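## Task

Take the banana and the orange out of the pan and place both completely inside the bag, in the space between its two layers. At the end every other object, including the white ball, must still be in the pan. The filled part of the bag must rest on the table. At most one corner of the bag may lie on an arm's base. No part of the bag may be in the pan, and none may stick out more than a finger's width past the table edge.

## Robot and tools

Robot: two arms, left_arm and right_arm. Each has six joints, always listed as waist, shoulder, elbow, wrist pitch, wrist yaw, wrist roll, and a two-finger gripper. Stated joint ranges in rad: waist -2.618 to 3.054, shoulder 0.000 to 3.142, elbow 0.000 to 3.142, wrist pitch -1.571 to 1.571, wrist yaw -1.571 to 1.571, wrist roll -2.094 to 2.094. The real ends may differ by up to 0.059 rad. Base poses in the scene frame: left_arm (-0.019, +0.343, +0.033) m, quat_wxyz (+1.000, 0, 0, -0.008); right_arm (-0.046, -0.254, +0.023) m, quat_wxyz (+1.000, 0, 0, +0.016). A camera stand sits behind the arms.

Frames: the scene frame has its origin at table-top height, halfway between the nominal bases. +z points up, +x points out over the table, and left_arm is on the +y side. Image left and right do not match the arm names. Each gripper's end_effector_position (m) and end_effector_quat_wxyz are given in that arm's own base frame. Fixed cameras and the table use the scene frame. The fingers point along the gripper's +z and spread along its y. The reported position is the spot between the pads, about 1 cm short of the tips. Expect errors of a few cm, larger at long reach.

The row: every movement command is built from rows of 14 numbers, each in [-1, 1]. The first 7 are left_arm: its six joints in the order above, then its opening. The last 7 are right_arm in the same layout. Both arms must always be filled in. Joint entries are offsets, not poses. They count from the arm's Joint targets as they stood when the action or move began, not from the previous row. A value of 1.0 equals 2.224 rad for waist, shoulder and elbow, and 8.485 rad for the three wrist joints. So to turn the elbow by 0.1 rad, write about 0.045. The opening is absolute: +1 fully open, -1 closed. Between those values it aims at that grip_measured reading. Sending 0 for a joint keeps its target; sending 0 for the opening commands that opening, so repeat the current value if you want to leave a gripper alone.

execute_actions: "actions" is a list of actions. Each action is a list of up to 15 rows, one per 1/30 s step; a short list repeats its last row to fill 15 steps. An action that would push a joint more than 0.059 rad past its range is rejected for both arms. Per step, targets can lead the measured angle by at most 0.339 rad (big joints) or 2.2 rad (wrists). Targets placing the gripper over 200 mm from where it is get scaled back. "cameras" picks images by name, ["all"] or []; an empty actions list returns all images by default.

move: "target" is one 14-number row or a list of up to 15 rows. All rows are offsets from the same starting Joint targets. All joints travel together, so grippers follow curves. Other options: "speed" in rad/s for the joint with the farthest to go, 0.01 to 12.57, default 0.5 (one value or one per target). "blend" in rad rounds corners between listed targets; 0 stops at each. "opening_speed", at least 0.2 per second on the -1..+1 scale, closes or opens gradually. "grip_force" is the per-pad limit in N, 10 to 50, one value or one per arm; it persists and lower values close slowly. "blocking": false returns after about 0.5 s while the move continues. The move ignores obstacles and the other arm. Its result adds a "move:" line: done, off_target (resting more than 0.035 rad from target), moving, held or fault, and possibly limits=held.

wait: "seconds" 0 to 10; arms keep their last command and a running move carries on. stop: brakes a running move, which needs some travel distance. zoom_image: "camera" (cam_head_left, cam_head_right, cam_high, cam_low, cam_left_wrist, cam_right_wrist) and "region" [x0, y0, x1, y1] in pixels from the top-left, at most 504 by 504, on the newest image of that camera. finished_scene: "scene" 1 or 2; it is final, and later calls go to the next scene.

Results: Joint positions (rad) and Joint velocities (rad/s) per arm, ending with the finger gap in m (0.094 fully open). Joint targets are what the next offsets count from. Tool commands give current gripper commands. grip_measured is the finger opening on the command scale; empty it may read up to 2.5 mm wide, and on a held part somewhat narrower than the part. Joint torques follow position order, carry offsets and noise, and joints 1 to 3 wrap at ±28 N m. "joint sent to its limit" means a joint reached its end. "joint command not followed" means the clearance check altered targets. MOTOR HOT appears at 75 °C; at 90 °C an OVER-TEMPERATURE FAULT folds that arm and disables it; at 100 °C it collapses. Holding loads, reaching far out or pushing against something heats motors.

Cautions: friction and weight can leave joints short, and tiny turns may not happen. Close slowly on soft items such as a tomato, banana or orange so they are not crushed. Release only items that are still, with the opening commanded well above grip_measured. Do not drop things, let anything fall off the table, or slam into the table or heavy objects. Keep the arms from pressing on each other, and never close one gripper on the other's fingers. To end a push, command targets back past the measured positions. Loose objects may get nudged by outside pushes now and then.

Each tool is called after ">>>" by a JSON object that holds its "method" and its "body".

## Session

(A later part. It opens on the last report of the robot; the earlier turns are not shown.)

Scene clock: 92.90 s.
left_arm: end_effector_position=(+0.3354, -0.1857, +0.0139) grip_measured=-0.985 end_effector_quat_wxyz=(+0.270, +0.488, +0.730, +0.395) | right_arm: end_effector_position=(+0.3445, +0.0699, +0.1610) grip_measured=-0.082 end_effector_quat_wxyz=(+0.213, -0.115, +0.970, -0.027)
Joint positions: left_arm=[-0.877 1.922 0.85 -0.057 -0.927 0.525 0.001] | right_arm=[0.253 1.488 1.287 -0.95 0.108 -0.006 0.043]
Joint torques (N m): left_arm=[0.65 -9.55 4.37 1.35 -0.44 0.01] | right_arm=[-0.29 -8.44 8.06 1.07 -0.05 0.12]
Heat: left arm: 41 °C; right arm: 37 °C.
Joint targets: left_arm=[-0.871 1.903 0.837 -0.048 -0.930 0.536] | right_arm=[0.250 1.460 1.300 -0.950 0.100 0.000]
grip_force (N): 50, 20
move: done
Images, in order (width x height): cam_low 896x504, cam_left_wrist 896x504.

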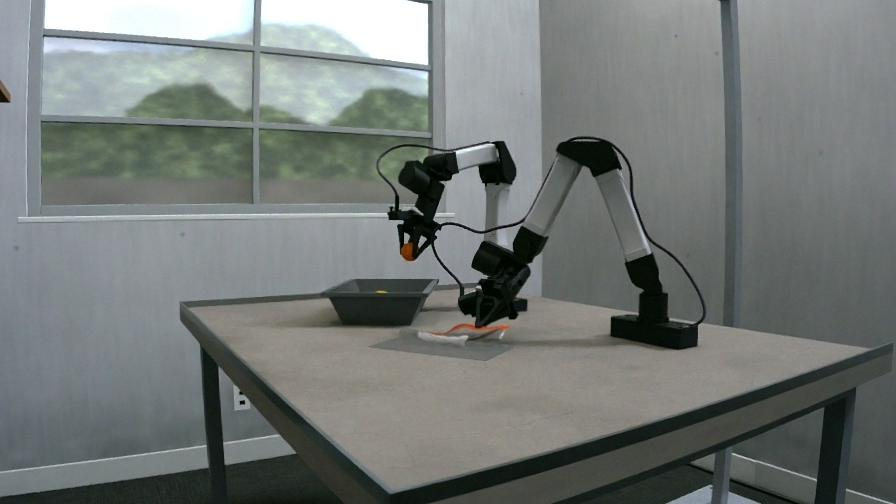

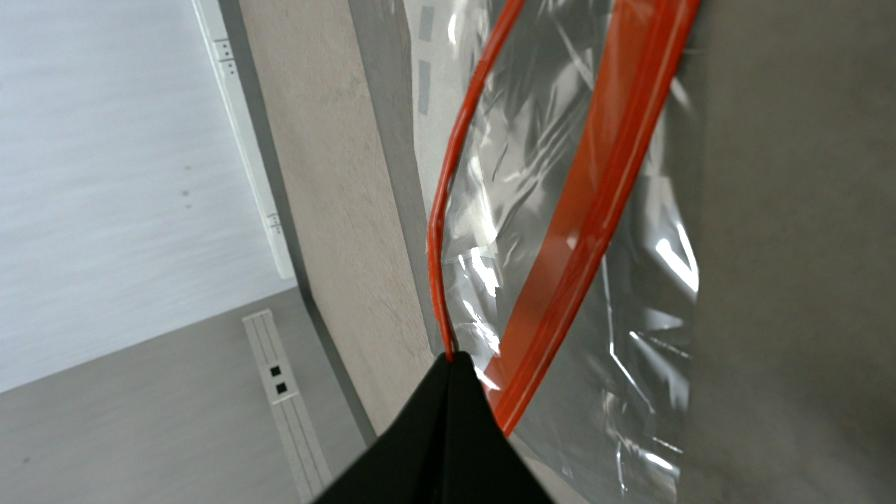

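>>> {"method": "move", "body": {"target": [0.0300,-0.1965,-0.0414,-0.0085,0.0271,0.0476,-1,0,0,0,0,0,0,-0.2], "speed": 0.3, "cameras": ["all"]}}

>>> {"method": "zoom_image", "body": {"camera": "cam_low", "region": [370, 230, 550, 360]}}

>>> {"method": "zoom_image", "body": {"camera": "cam_high", "region": [330, 90, 580, 290]}}

>>> {"method": "zoom_image", "body": {"camera": "cam_head_right", "region": [270, 180, 470, 330]}}

Scene clock: 95.67 s.
left_arm: end_effector_position=(+0.3295, -0.1808, +0.1071) grip_measured=-0.985 end_effector_quat_wxyz=(+0.318, +0.586, +0.660, +0.347) | right_arm: end_effector_position=(+0.3445, +0.0699, +0.1610) grip_measured=-0.082 end_effector_quat_wxyz=(+0.213, -0.115, +0.970, -0.027)
Joint positions: left_arm=[-0.811 1.483 0.757 -0.106 -0.718 0.928 0.001] | right_arm=[0.253 1.488 1.287 -0.95 0.108 -0.006 0.043]
Joint torques (N m): left_arm=[0.72 -7.12 6.27 1.63 -0.09 0.04] | right_arm=[-0.29 -8.44 8.05 1.06 -0.05 0.12]
Heat: left arm: 41 °C; right arm: 37 °C.
Joint targets: left_arm=[-0.805 1.466 0.745 -0.120 -0.700 0.940] | right_arm=[0.250 1.460 1.300 -0.950 0.100 0.000]
grip_force (N): 50, 20
move: done

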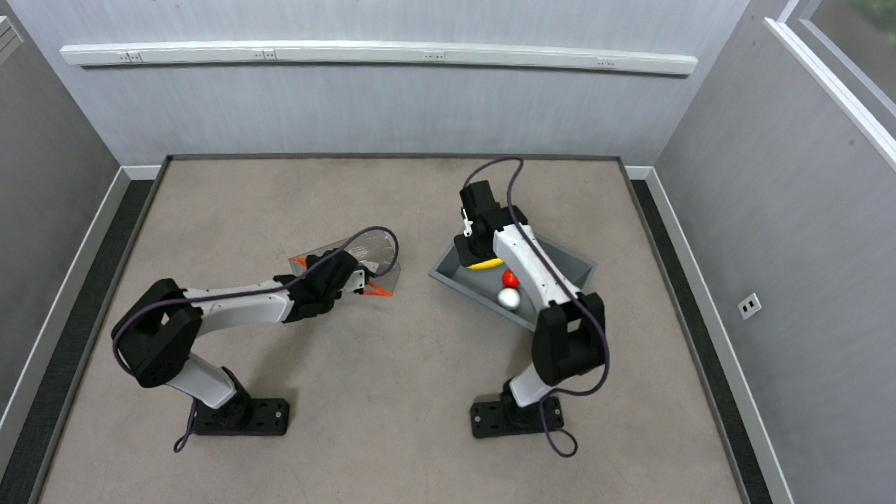

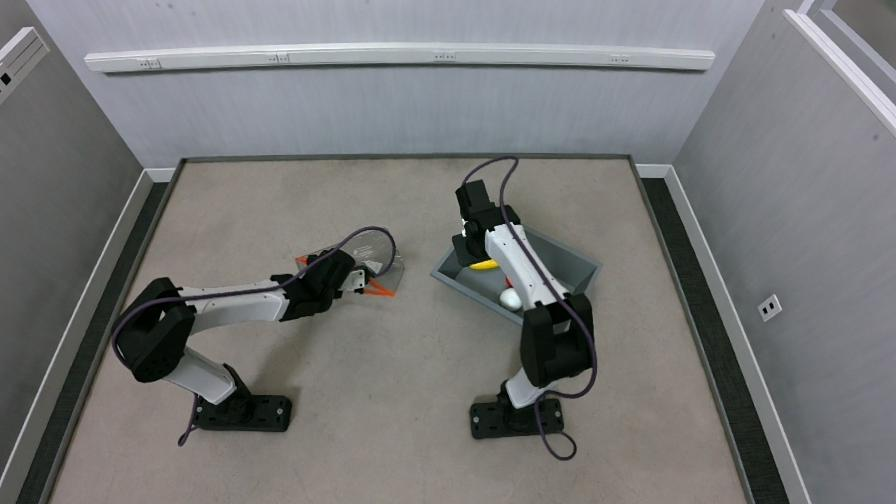

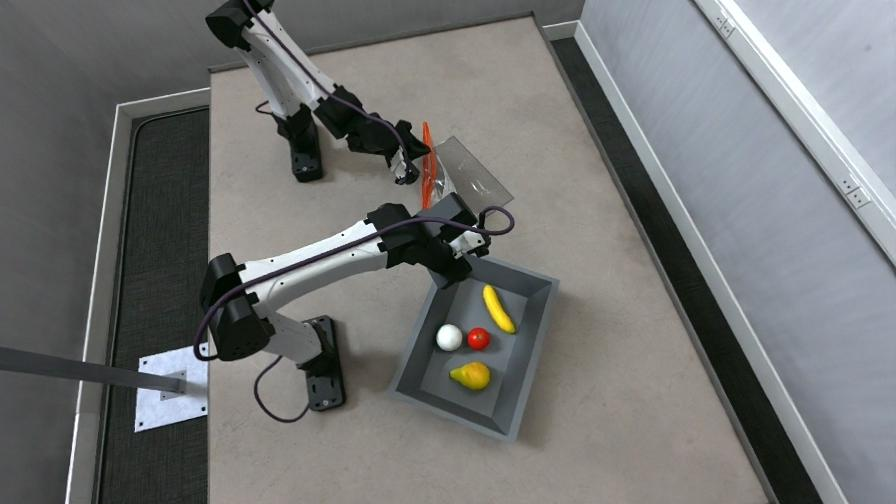

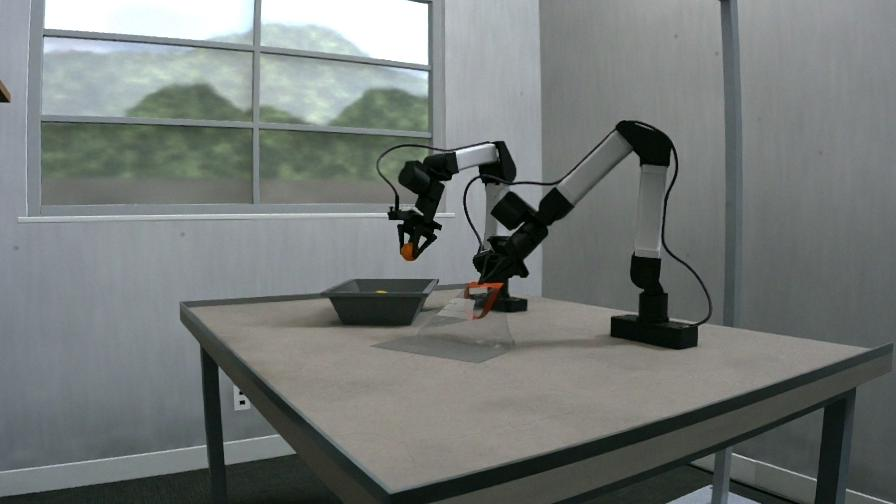

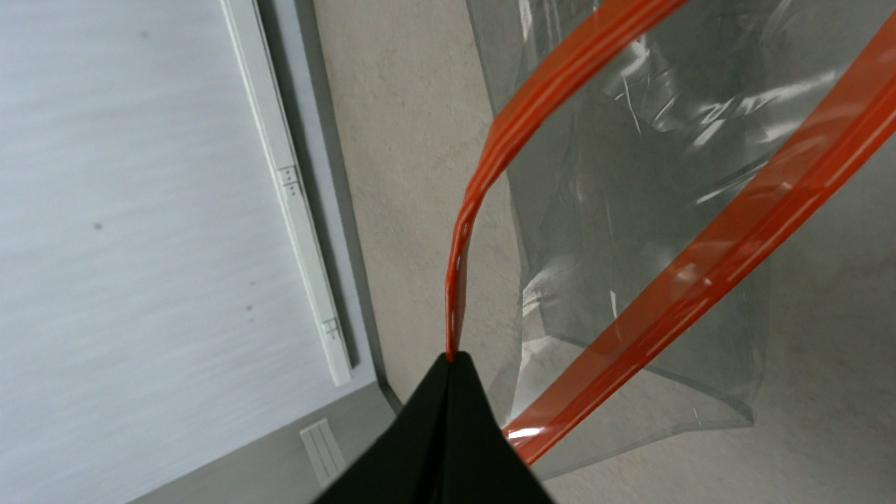

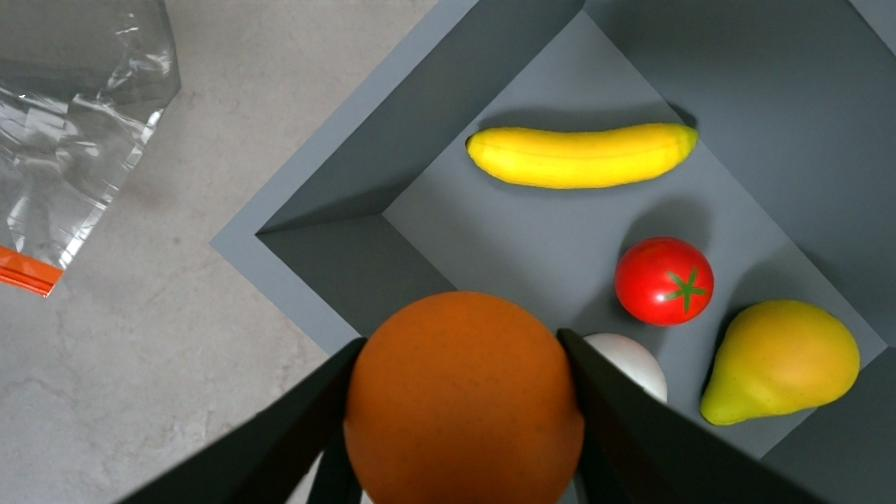

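Scaled by 2.800 from the camera's 896x504 image, which has a finer 1280x720 frame.

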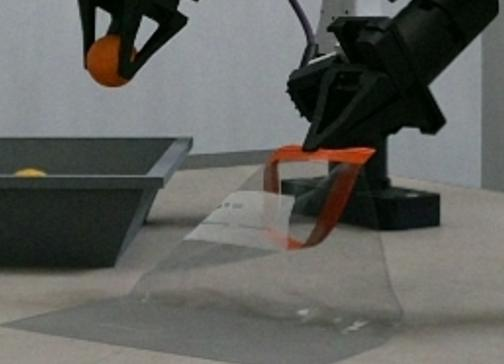

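Scaled by 2.016 from the camera's 896x504 image, which has a finer 1280x720 frame.

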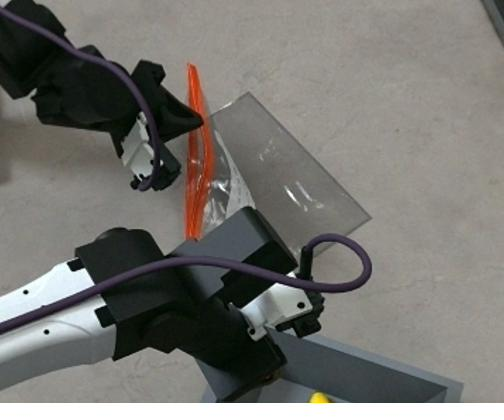

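Scaled by 2.520 from the camera's 896x504 image, which has a finer 1280x720 frame.

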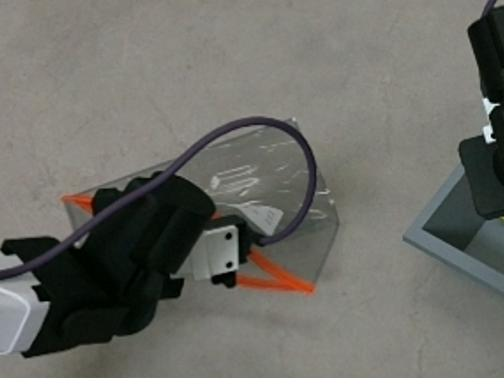

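>>> {"method": "move", "body": {"target": [[0,-0.0365,0.0656,-0.0268,0,0,-1,0.2923,-0.0719,-0.0899,0.0059,0.0471,0.1768,-0.2],[0,-0.0365,0.0656,-0.0268,0,0,-1,0.4449,0.0245,-0.2232,0.1109,0.0912,0.2416,-0.2]], "speed": [0.9,0.6], "blend": [0.1,0], "cameras": ["all"]}}

>>> {"method": "zoom_image", "body": {"camera": "cam_low", "region": [400, 210, 560, 350]}}

>>> {"method": "zoom_image", "body": {"camera": "cam_high", "region": [330, 80, 530, 240]}}

>>> {"method": "zoom_image", "body": {"camera": "cam_head_right", "region": [270, 180, 470, 330]}}

Scene clock: 103.17 s.
left_arm: end_effector_position=(+0.3238, -0.1750, +0.1432) grip_measured=-0.985 end_effector_quat_wxyz=(+0.301, +0.595, +0.659, +0.348) | right_arm: end_effector_position=(+0.2464, +0.3048, +0.1402) grip_measured=-0.082 end_effector_quat_wxyz=(+0.354, +0.483, +0.695, +0.397)
Joint positions: left_arm=[-0.811 1.405 0.868 -0.334 -0.717 0.929 0.001] | right_arm=[1.234 1.507 0.806 -0.026 0.86 2.043 0.043]
Joint torques (N m): left_arm=[0.73 -6.98 10.17 1.57 -0.12 0.02] | right_arm=[0.55 -5.15 6.38 1.51 0.44 0.04]
Heat: left arm: 39 °C; right arm: 37 °C.
Joint targets: left_arm=[-0.805 1.385 0.891 -0.347 -0.700 0.940] | right_arm=[1.240 1.515 0.804 -0.009 0.874 2.050]
grip_force (N): 50, 20
move: done

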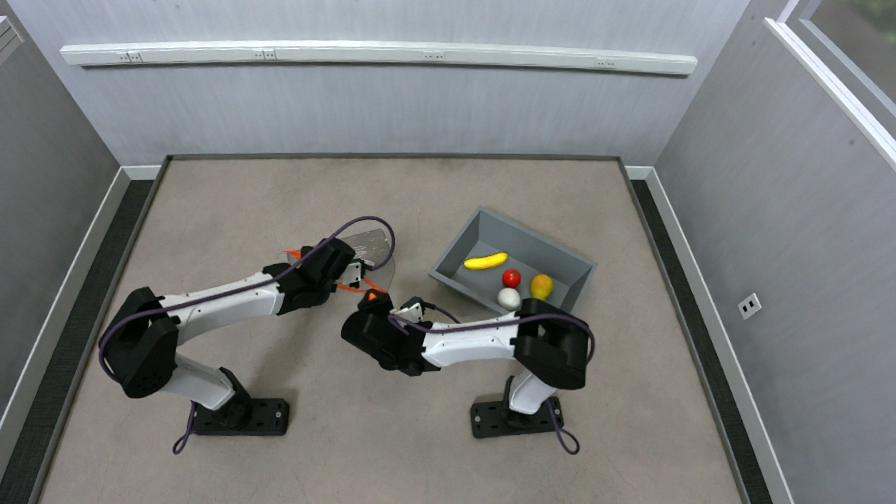

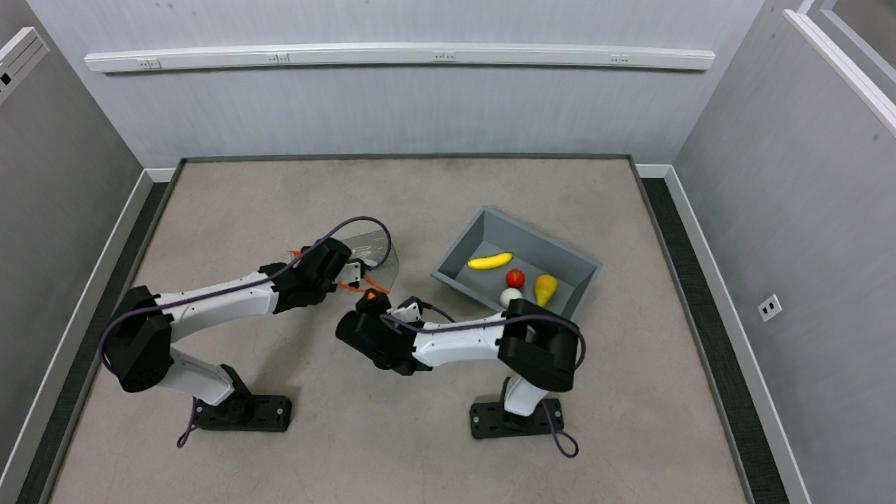

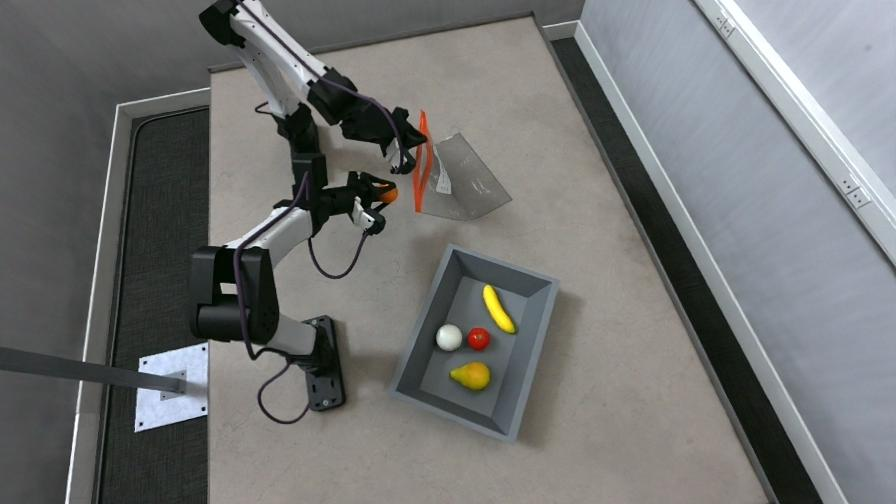

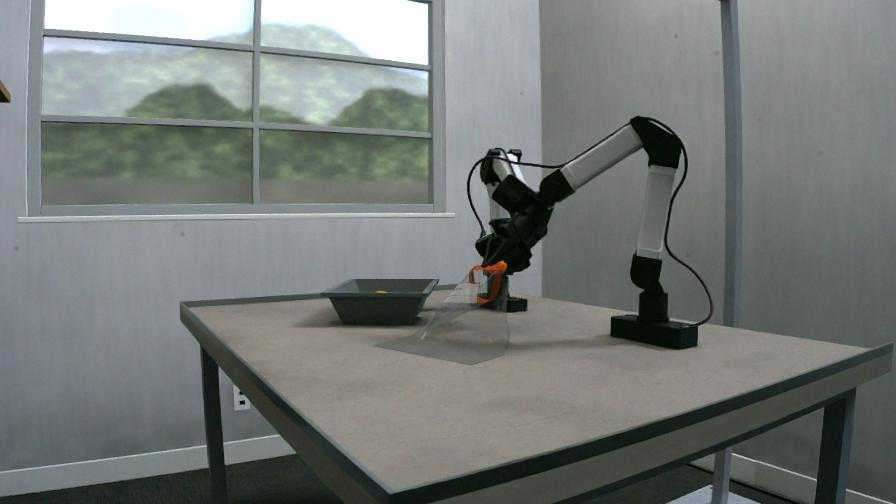

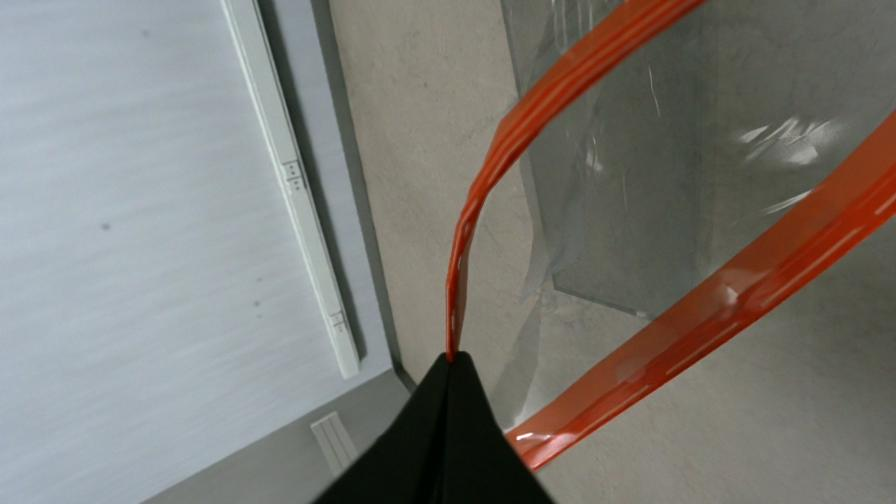

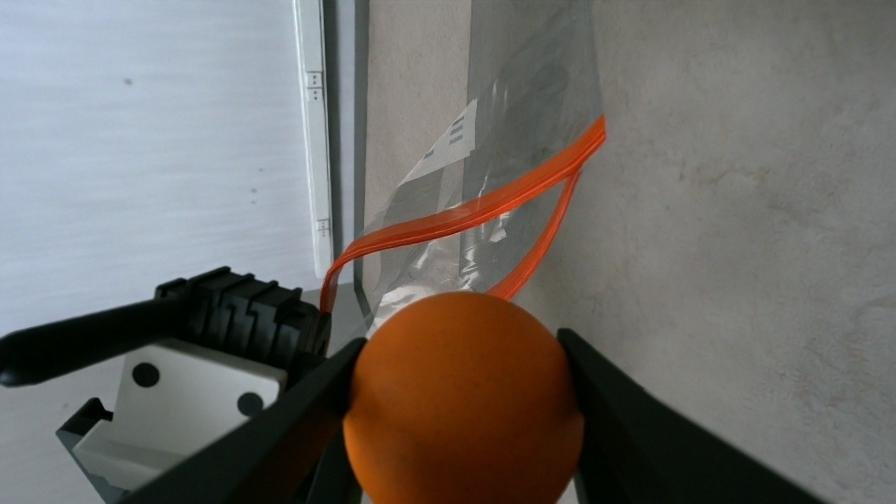

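Scaled by 3.150 from the camera's 896x504 image, which has a finer 1280x720 frame.

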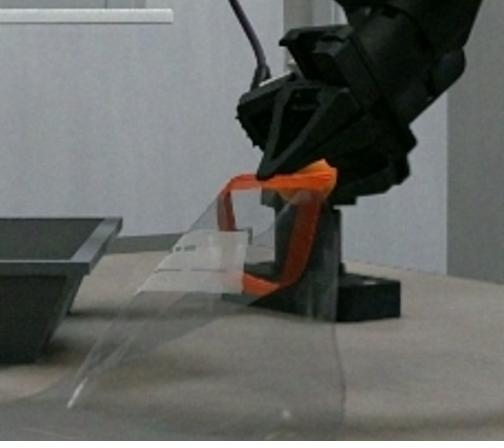

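Scaled by 2.520 from the camera's 896x504 image, which has a finer 1280x720 frame.

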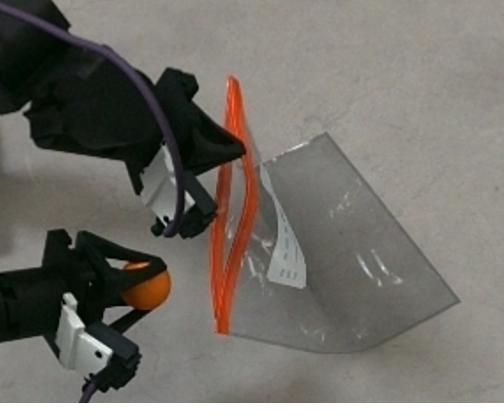

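Scaled by 2.520 from the camera's 896x504 image, which has a finer 1280x720 frame.

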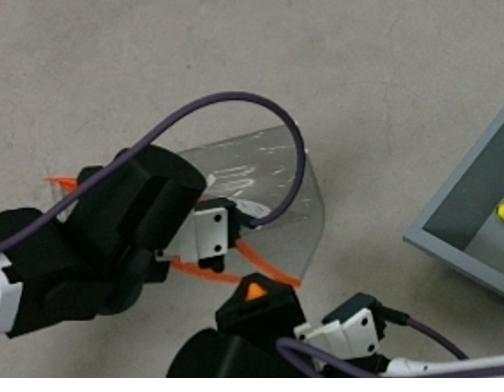

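>>> {"method": "move", "body": {"target": [0,0,0,0,0,0,-1,0.0115,0.0258,0.0256,-0.0023,0.0023,-0.0625,-0.2], "speed": 0.6, "cameras": ["cam_right_wrist","cam_low","cam_high"]}}

Scene clock: 107.27 s.
left_arm: end_effector_position=(+0.3238, -0.1750, +0.1432) grip_measured=-0.985 end_effector_quat_wxyz=(+0.301, +0.595, +0.659, +0.348) | right_arm: end_effector_position=(+0.2428, +0.3154, +0.1323) grip_measured=-0.082 end_effector_quat_wxyz=(+0.448, +0.279, +0.801, +0.284)
Joint positions: left_arm=[-0.811 1.405 0.868 -0.334 -0.717 0.929 0.001] | right_arm=[1.258 1.561 0.833 -0.028 0.88 1.529 0.043]
Joint torques (N m): left_arm=[0.73 -6.97 10.18 1.56 -0.11 0.01] | right_arm=[0.72 -5.33 9.13 1.36 0.41 -0.12]
Heat: left arm: 38 °C; right arm: 37 °C.
Joint targets: left_arm=[-0.805 1.385 0.891 -0.347 -0.700 0.940] | right_arm=[1.265 1.572 0.861 -0.028 0.893 1.520]
grip_force (N): 50, 20
move: done
Images, in order (width x height): cam_high 896x504, cam_low 896x504, cam_right_wrist 896x504.

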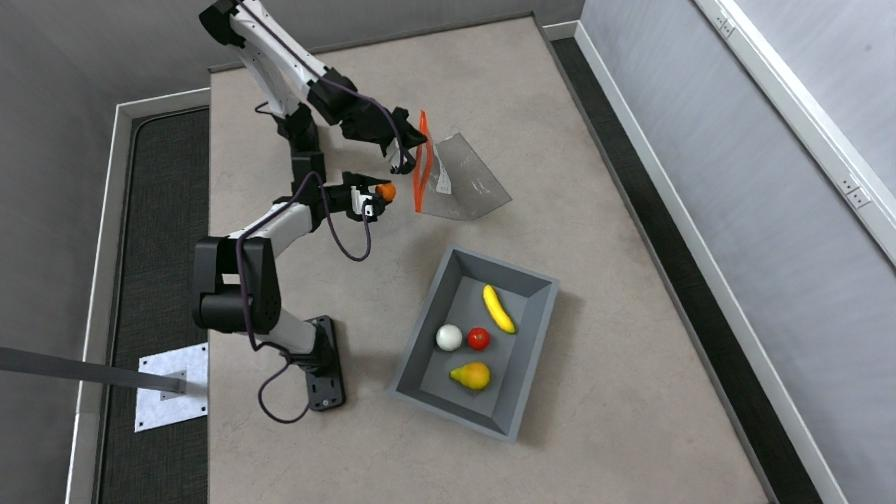

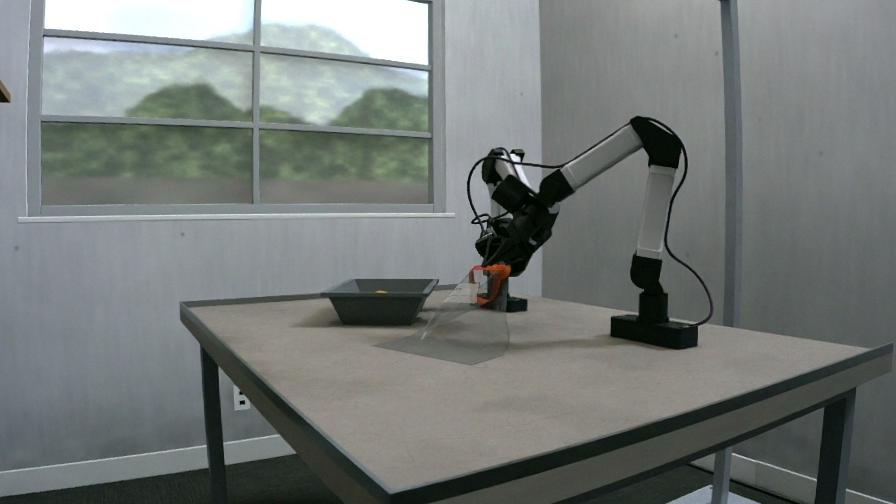

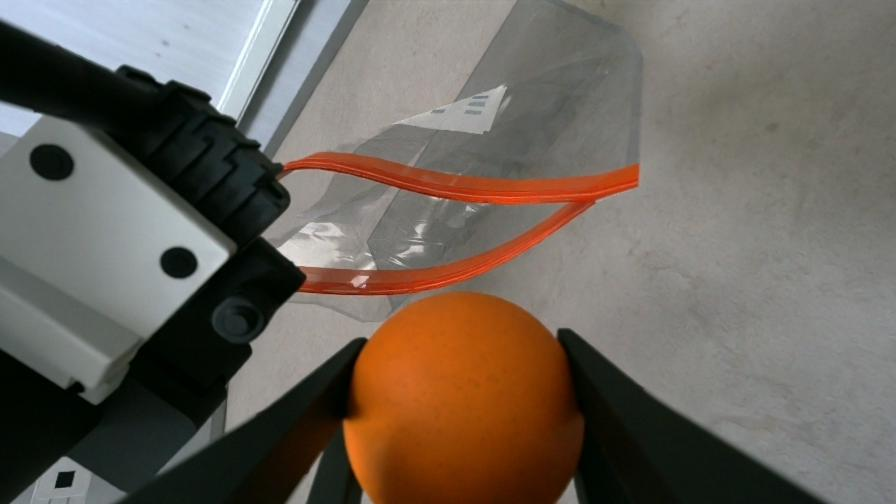

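>>> {"method": "move", "body": {"target": [0,0,0,0,0,0,-1,-0.0722,0.0863,0.0206,0.0303,-0.0147,-0.0176,-0.2], "speed": 0.3, "cameras": ["cam_right_wrist","cam_low","cam_high"]}}

>>> {"method": "zoom_image", "body": {"camera": "cam_low", "region": [400, 210, 560, 350]}}

>>> {"method": "zoom_image", "body": {"camera": "cam_high", "region": [330, 80, 530, 240]}}

Scene clock: 110.63 s.
left_arm: end_effector_position=(+0.3236, -0.1745, +0.1428) grip_measured=-0.985 end_effector_quat_wxyz=(+0.300, +0.596, +0.659, +0.348) | right_arm: end_effector_position=(+0.2988, +0.3267, +0.0995) grip_measured=-0.083 end_effector_quat_wxyz=(+0.452, +0.276, +0.804, +0.271)
Joint positions: left_arm=[-0.81 1.405 0.868 -0.337 -0.716 0.93 0.001] | right_arm=[1.11 1.755 0.878 0.202 0.779 1.382 0.043]
Joint torques (N m): left_arm=[0.69 -6.95 10.17 1.61 -0.11 0.01] | right_arm=[-0.46 -6.84 8.88 1.73 0.13 -0.1]
Heat: left arm: 38 °C; right arm: 36 °C.
Joint targets: left_arm=[-0.805 1.385 0.891 -0.347 -0.700 0.940] | right_arm=[1.105 1.764 0.906 0.229 0.768 1.370]
grip_force (N): 50, 20
move: done
Images, in order (width x height): cam_high 896x504, cam_low 896x504, cam_right_wrist 896x504.

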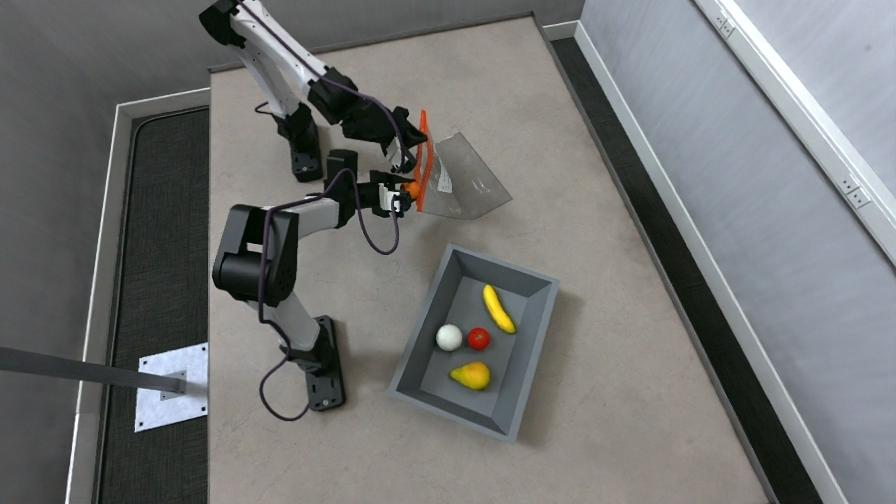

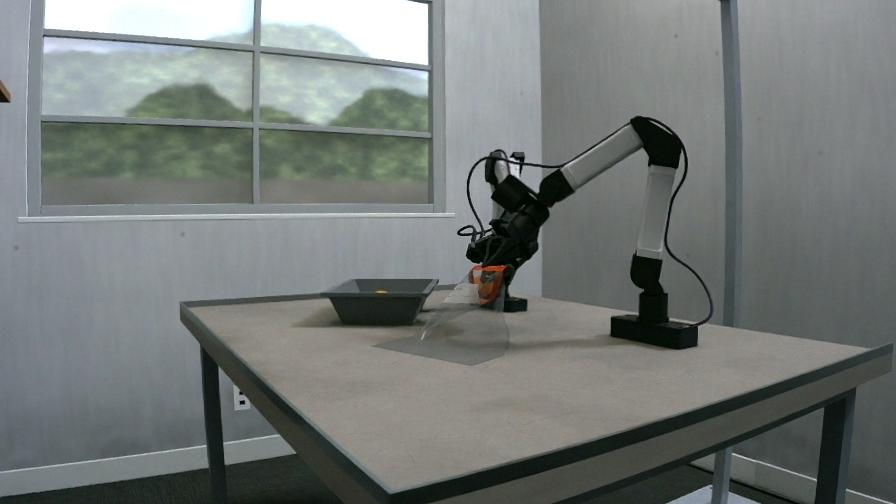

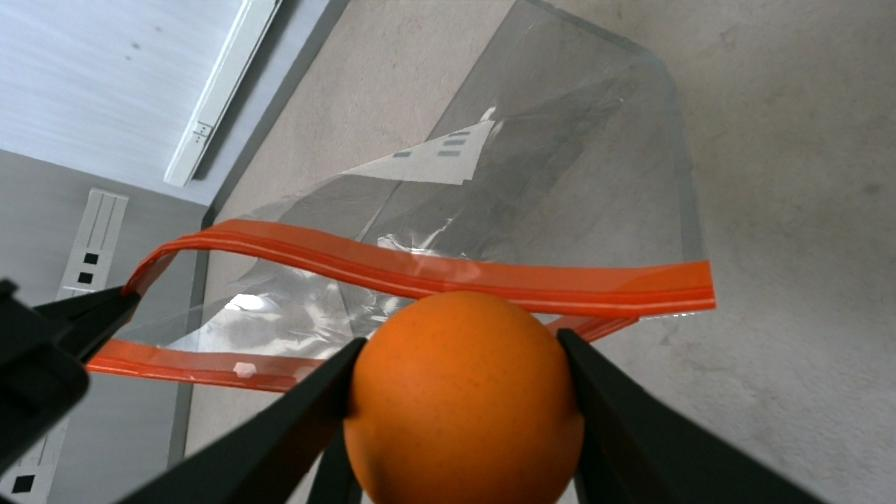

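Scaled by 3.150 from the camera's 896x504 image, which has a finer 1280x720 frame.

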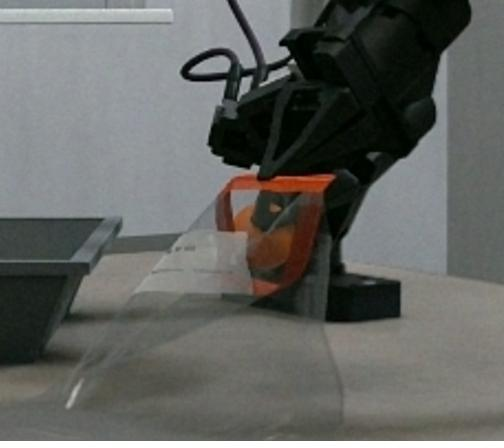

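Scaled by 2.520 from the camera's 896x504 image, which has a finer 1280x720 frame.

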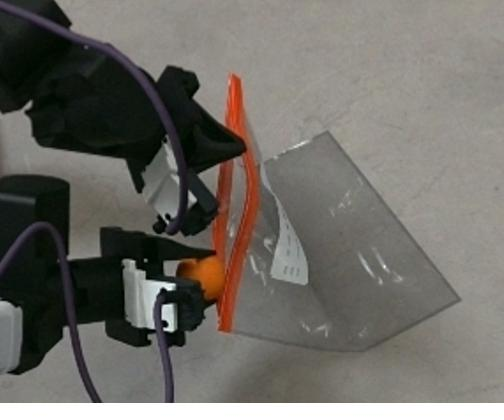

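>>> {"method": "move", "body": {"target": [[0,0,0,0,0,0,-1,0.0126,0.0175,0.0225,-0.0032,0.0027,0.0026,-0.2],[0,0,0,0,0,0,-1,-0.0092,0.0504,0.0396,0.0041,-0.0019,-0.0021,-0.2]], "speed": 0.25, "cameras": ["cam_right_wrist","cam_low","cam_high"]}}

>>> {"method": "zoom_image", "body": {"camera": "cam_low", "region": [400, 210, 560, 350]}}

>>> {"method": "zoom_image", "body": {"camera": "cam_high", "region": [330, 80, 530, 240]}}

Scene clock: 112.17 s.
left_arm: end_effector_position=(+0.3242, -0.1698, +0.1415) grip_measured=-0.985 end_effector_quat_wxyz=(+0.292, +0.596, +0.661, +0.351) | right_arm: end_effector_position=(+0.3008, +0.3299, +0.0977) grip_measured=-0.084 end_effector_quat_wxyz=(+0.454, +0.277, +0.805, +0.266)
Joint positions: left_arm=[-0.801 1.405 0.868 -0.348 -0.718 0.934 0.001] | right_arm=[1.111 1.775 0.9 0.19 0.785 1.385 0.043]
Joint torques (N m): left_arm=[-0.12 -6.95 10.15 1.68 -0.09 -0.03] | right_arm=[0.02 -7.88 6.05 1.51 0.23 -0.01]
Heat: left arm: 38 °C; right arm: 36 °C.
Joint targets: left_arm=[-0.805 1.385 0.891 -0.347 -0.700 0.940] | right_arm=[1.110 1.774 0.899 0.196 0.784 1.384]
grip_force (N): 50, 20
move: held (right_arm; a check stopped the path); path passed 0 of 2 targets; limits=held; right_arm: the shoulder is farthest, 0.101 rad from its target
joint command not followed: on one or more control steps a check withheld the commanded joint targets of the right arm, and it was not sent them on those steps.
cause: the commanded joint targets, or the way to them, would bring a part of the robot too close to another arm (this arm's wrist (the part past the wrist pitch) and the left arm's wrist (the part past the wrist yaw), 14 mm apart when this arm was first held).
Images, in order (width x height): cam_high 896x504, cam_low 896x504, cam_right_wrist 896x504.

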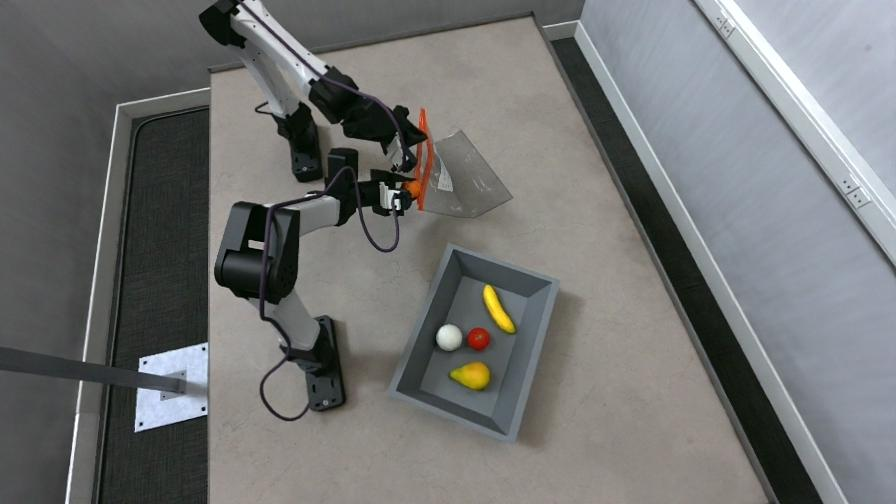

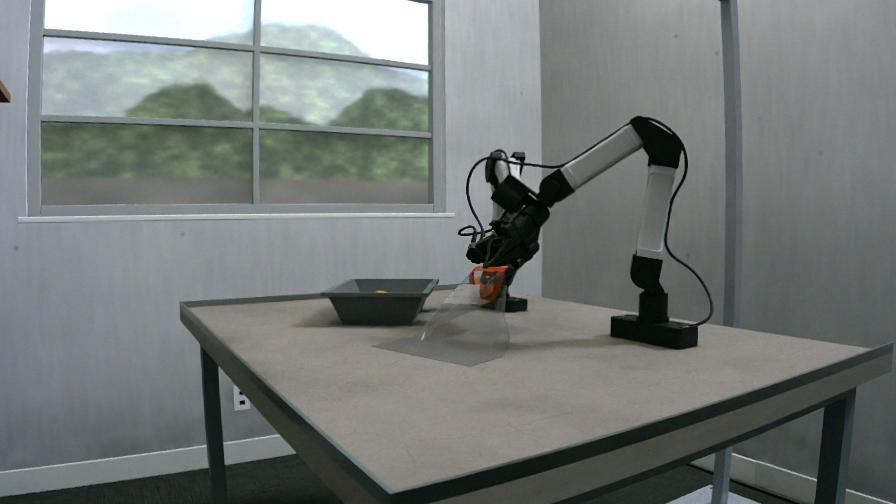

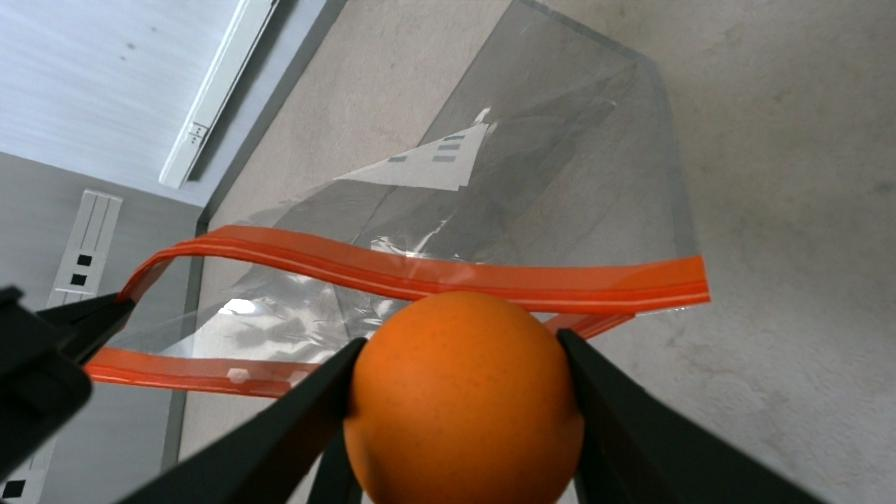

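Scaled by 3.150 from the camera's 896x504 image, which has a finer 1280x720 frame.

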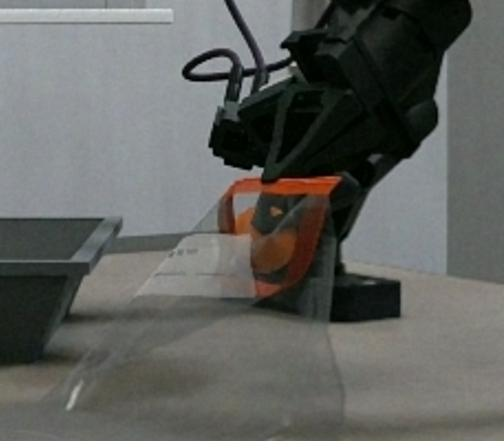

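Scaled by 2.520 from the camera's 896x504 image, which has a finer 1280x720 frame.

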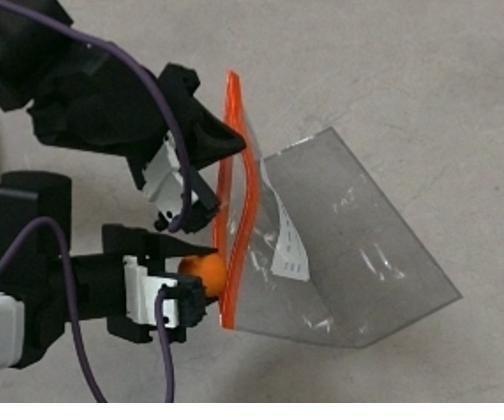

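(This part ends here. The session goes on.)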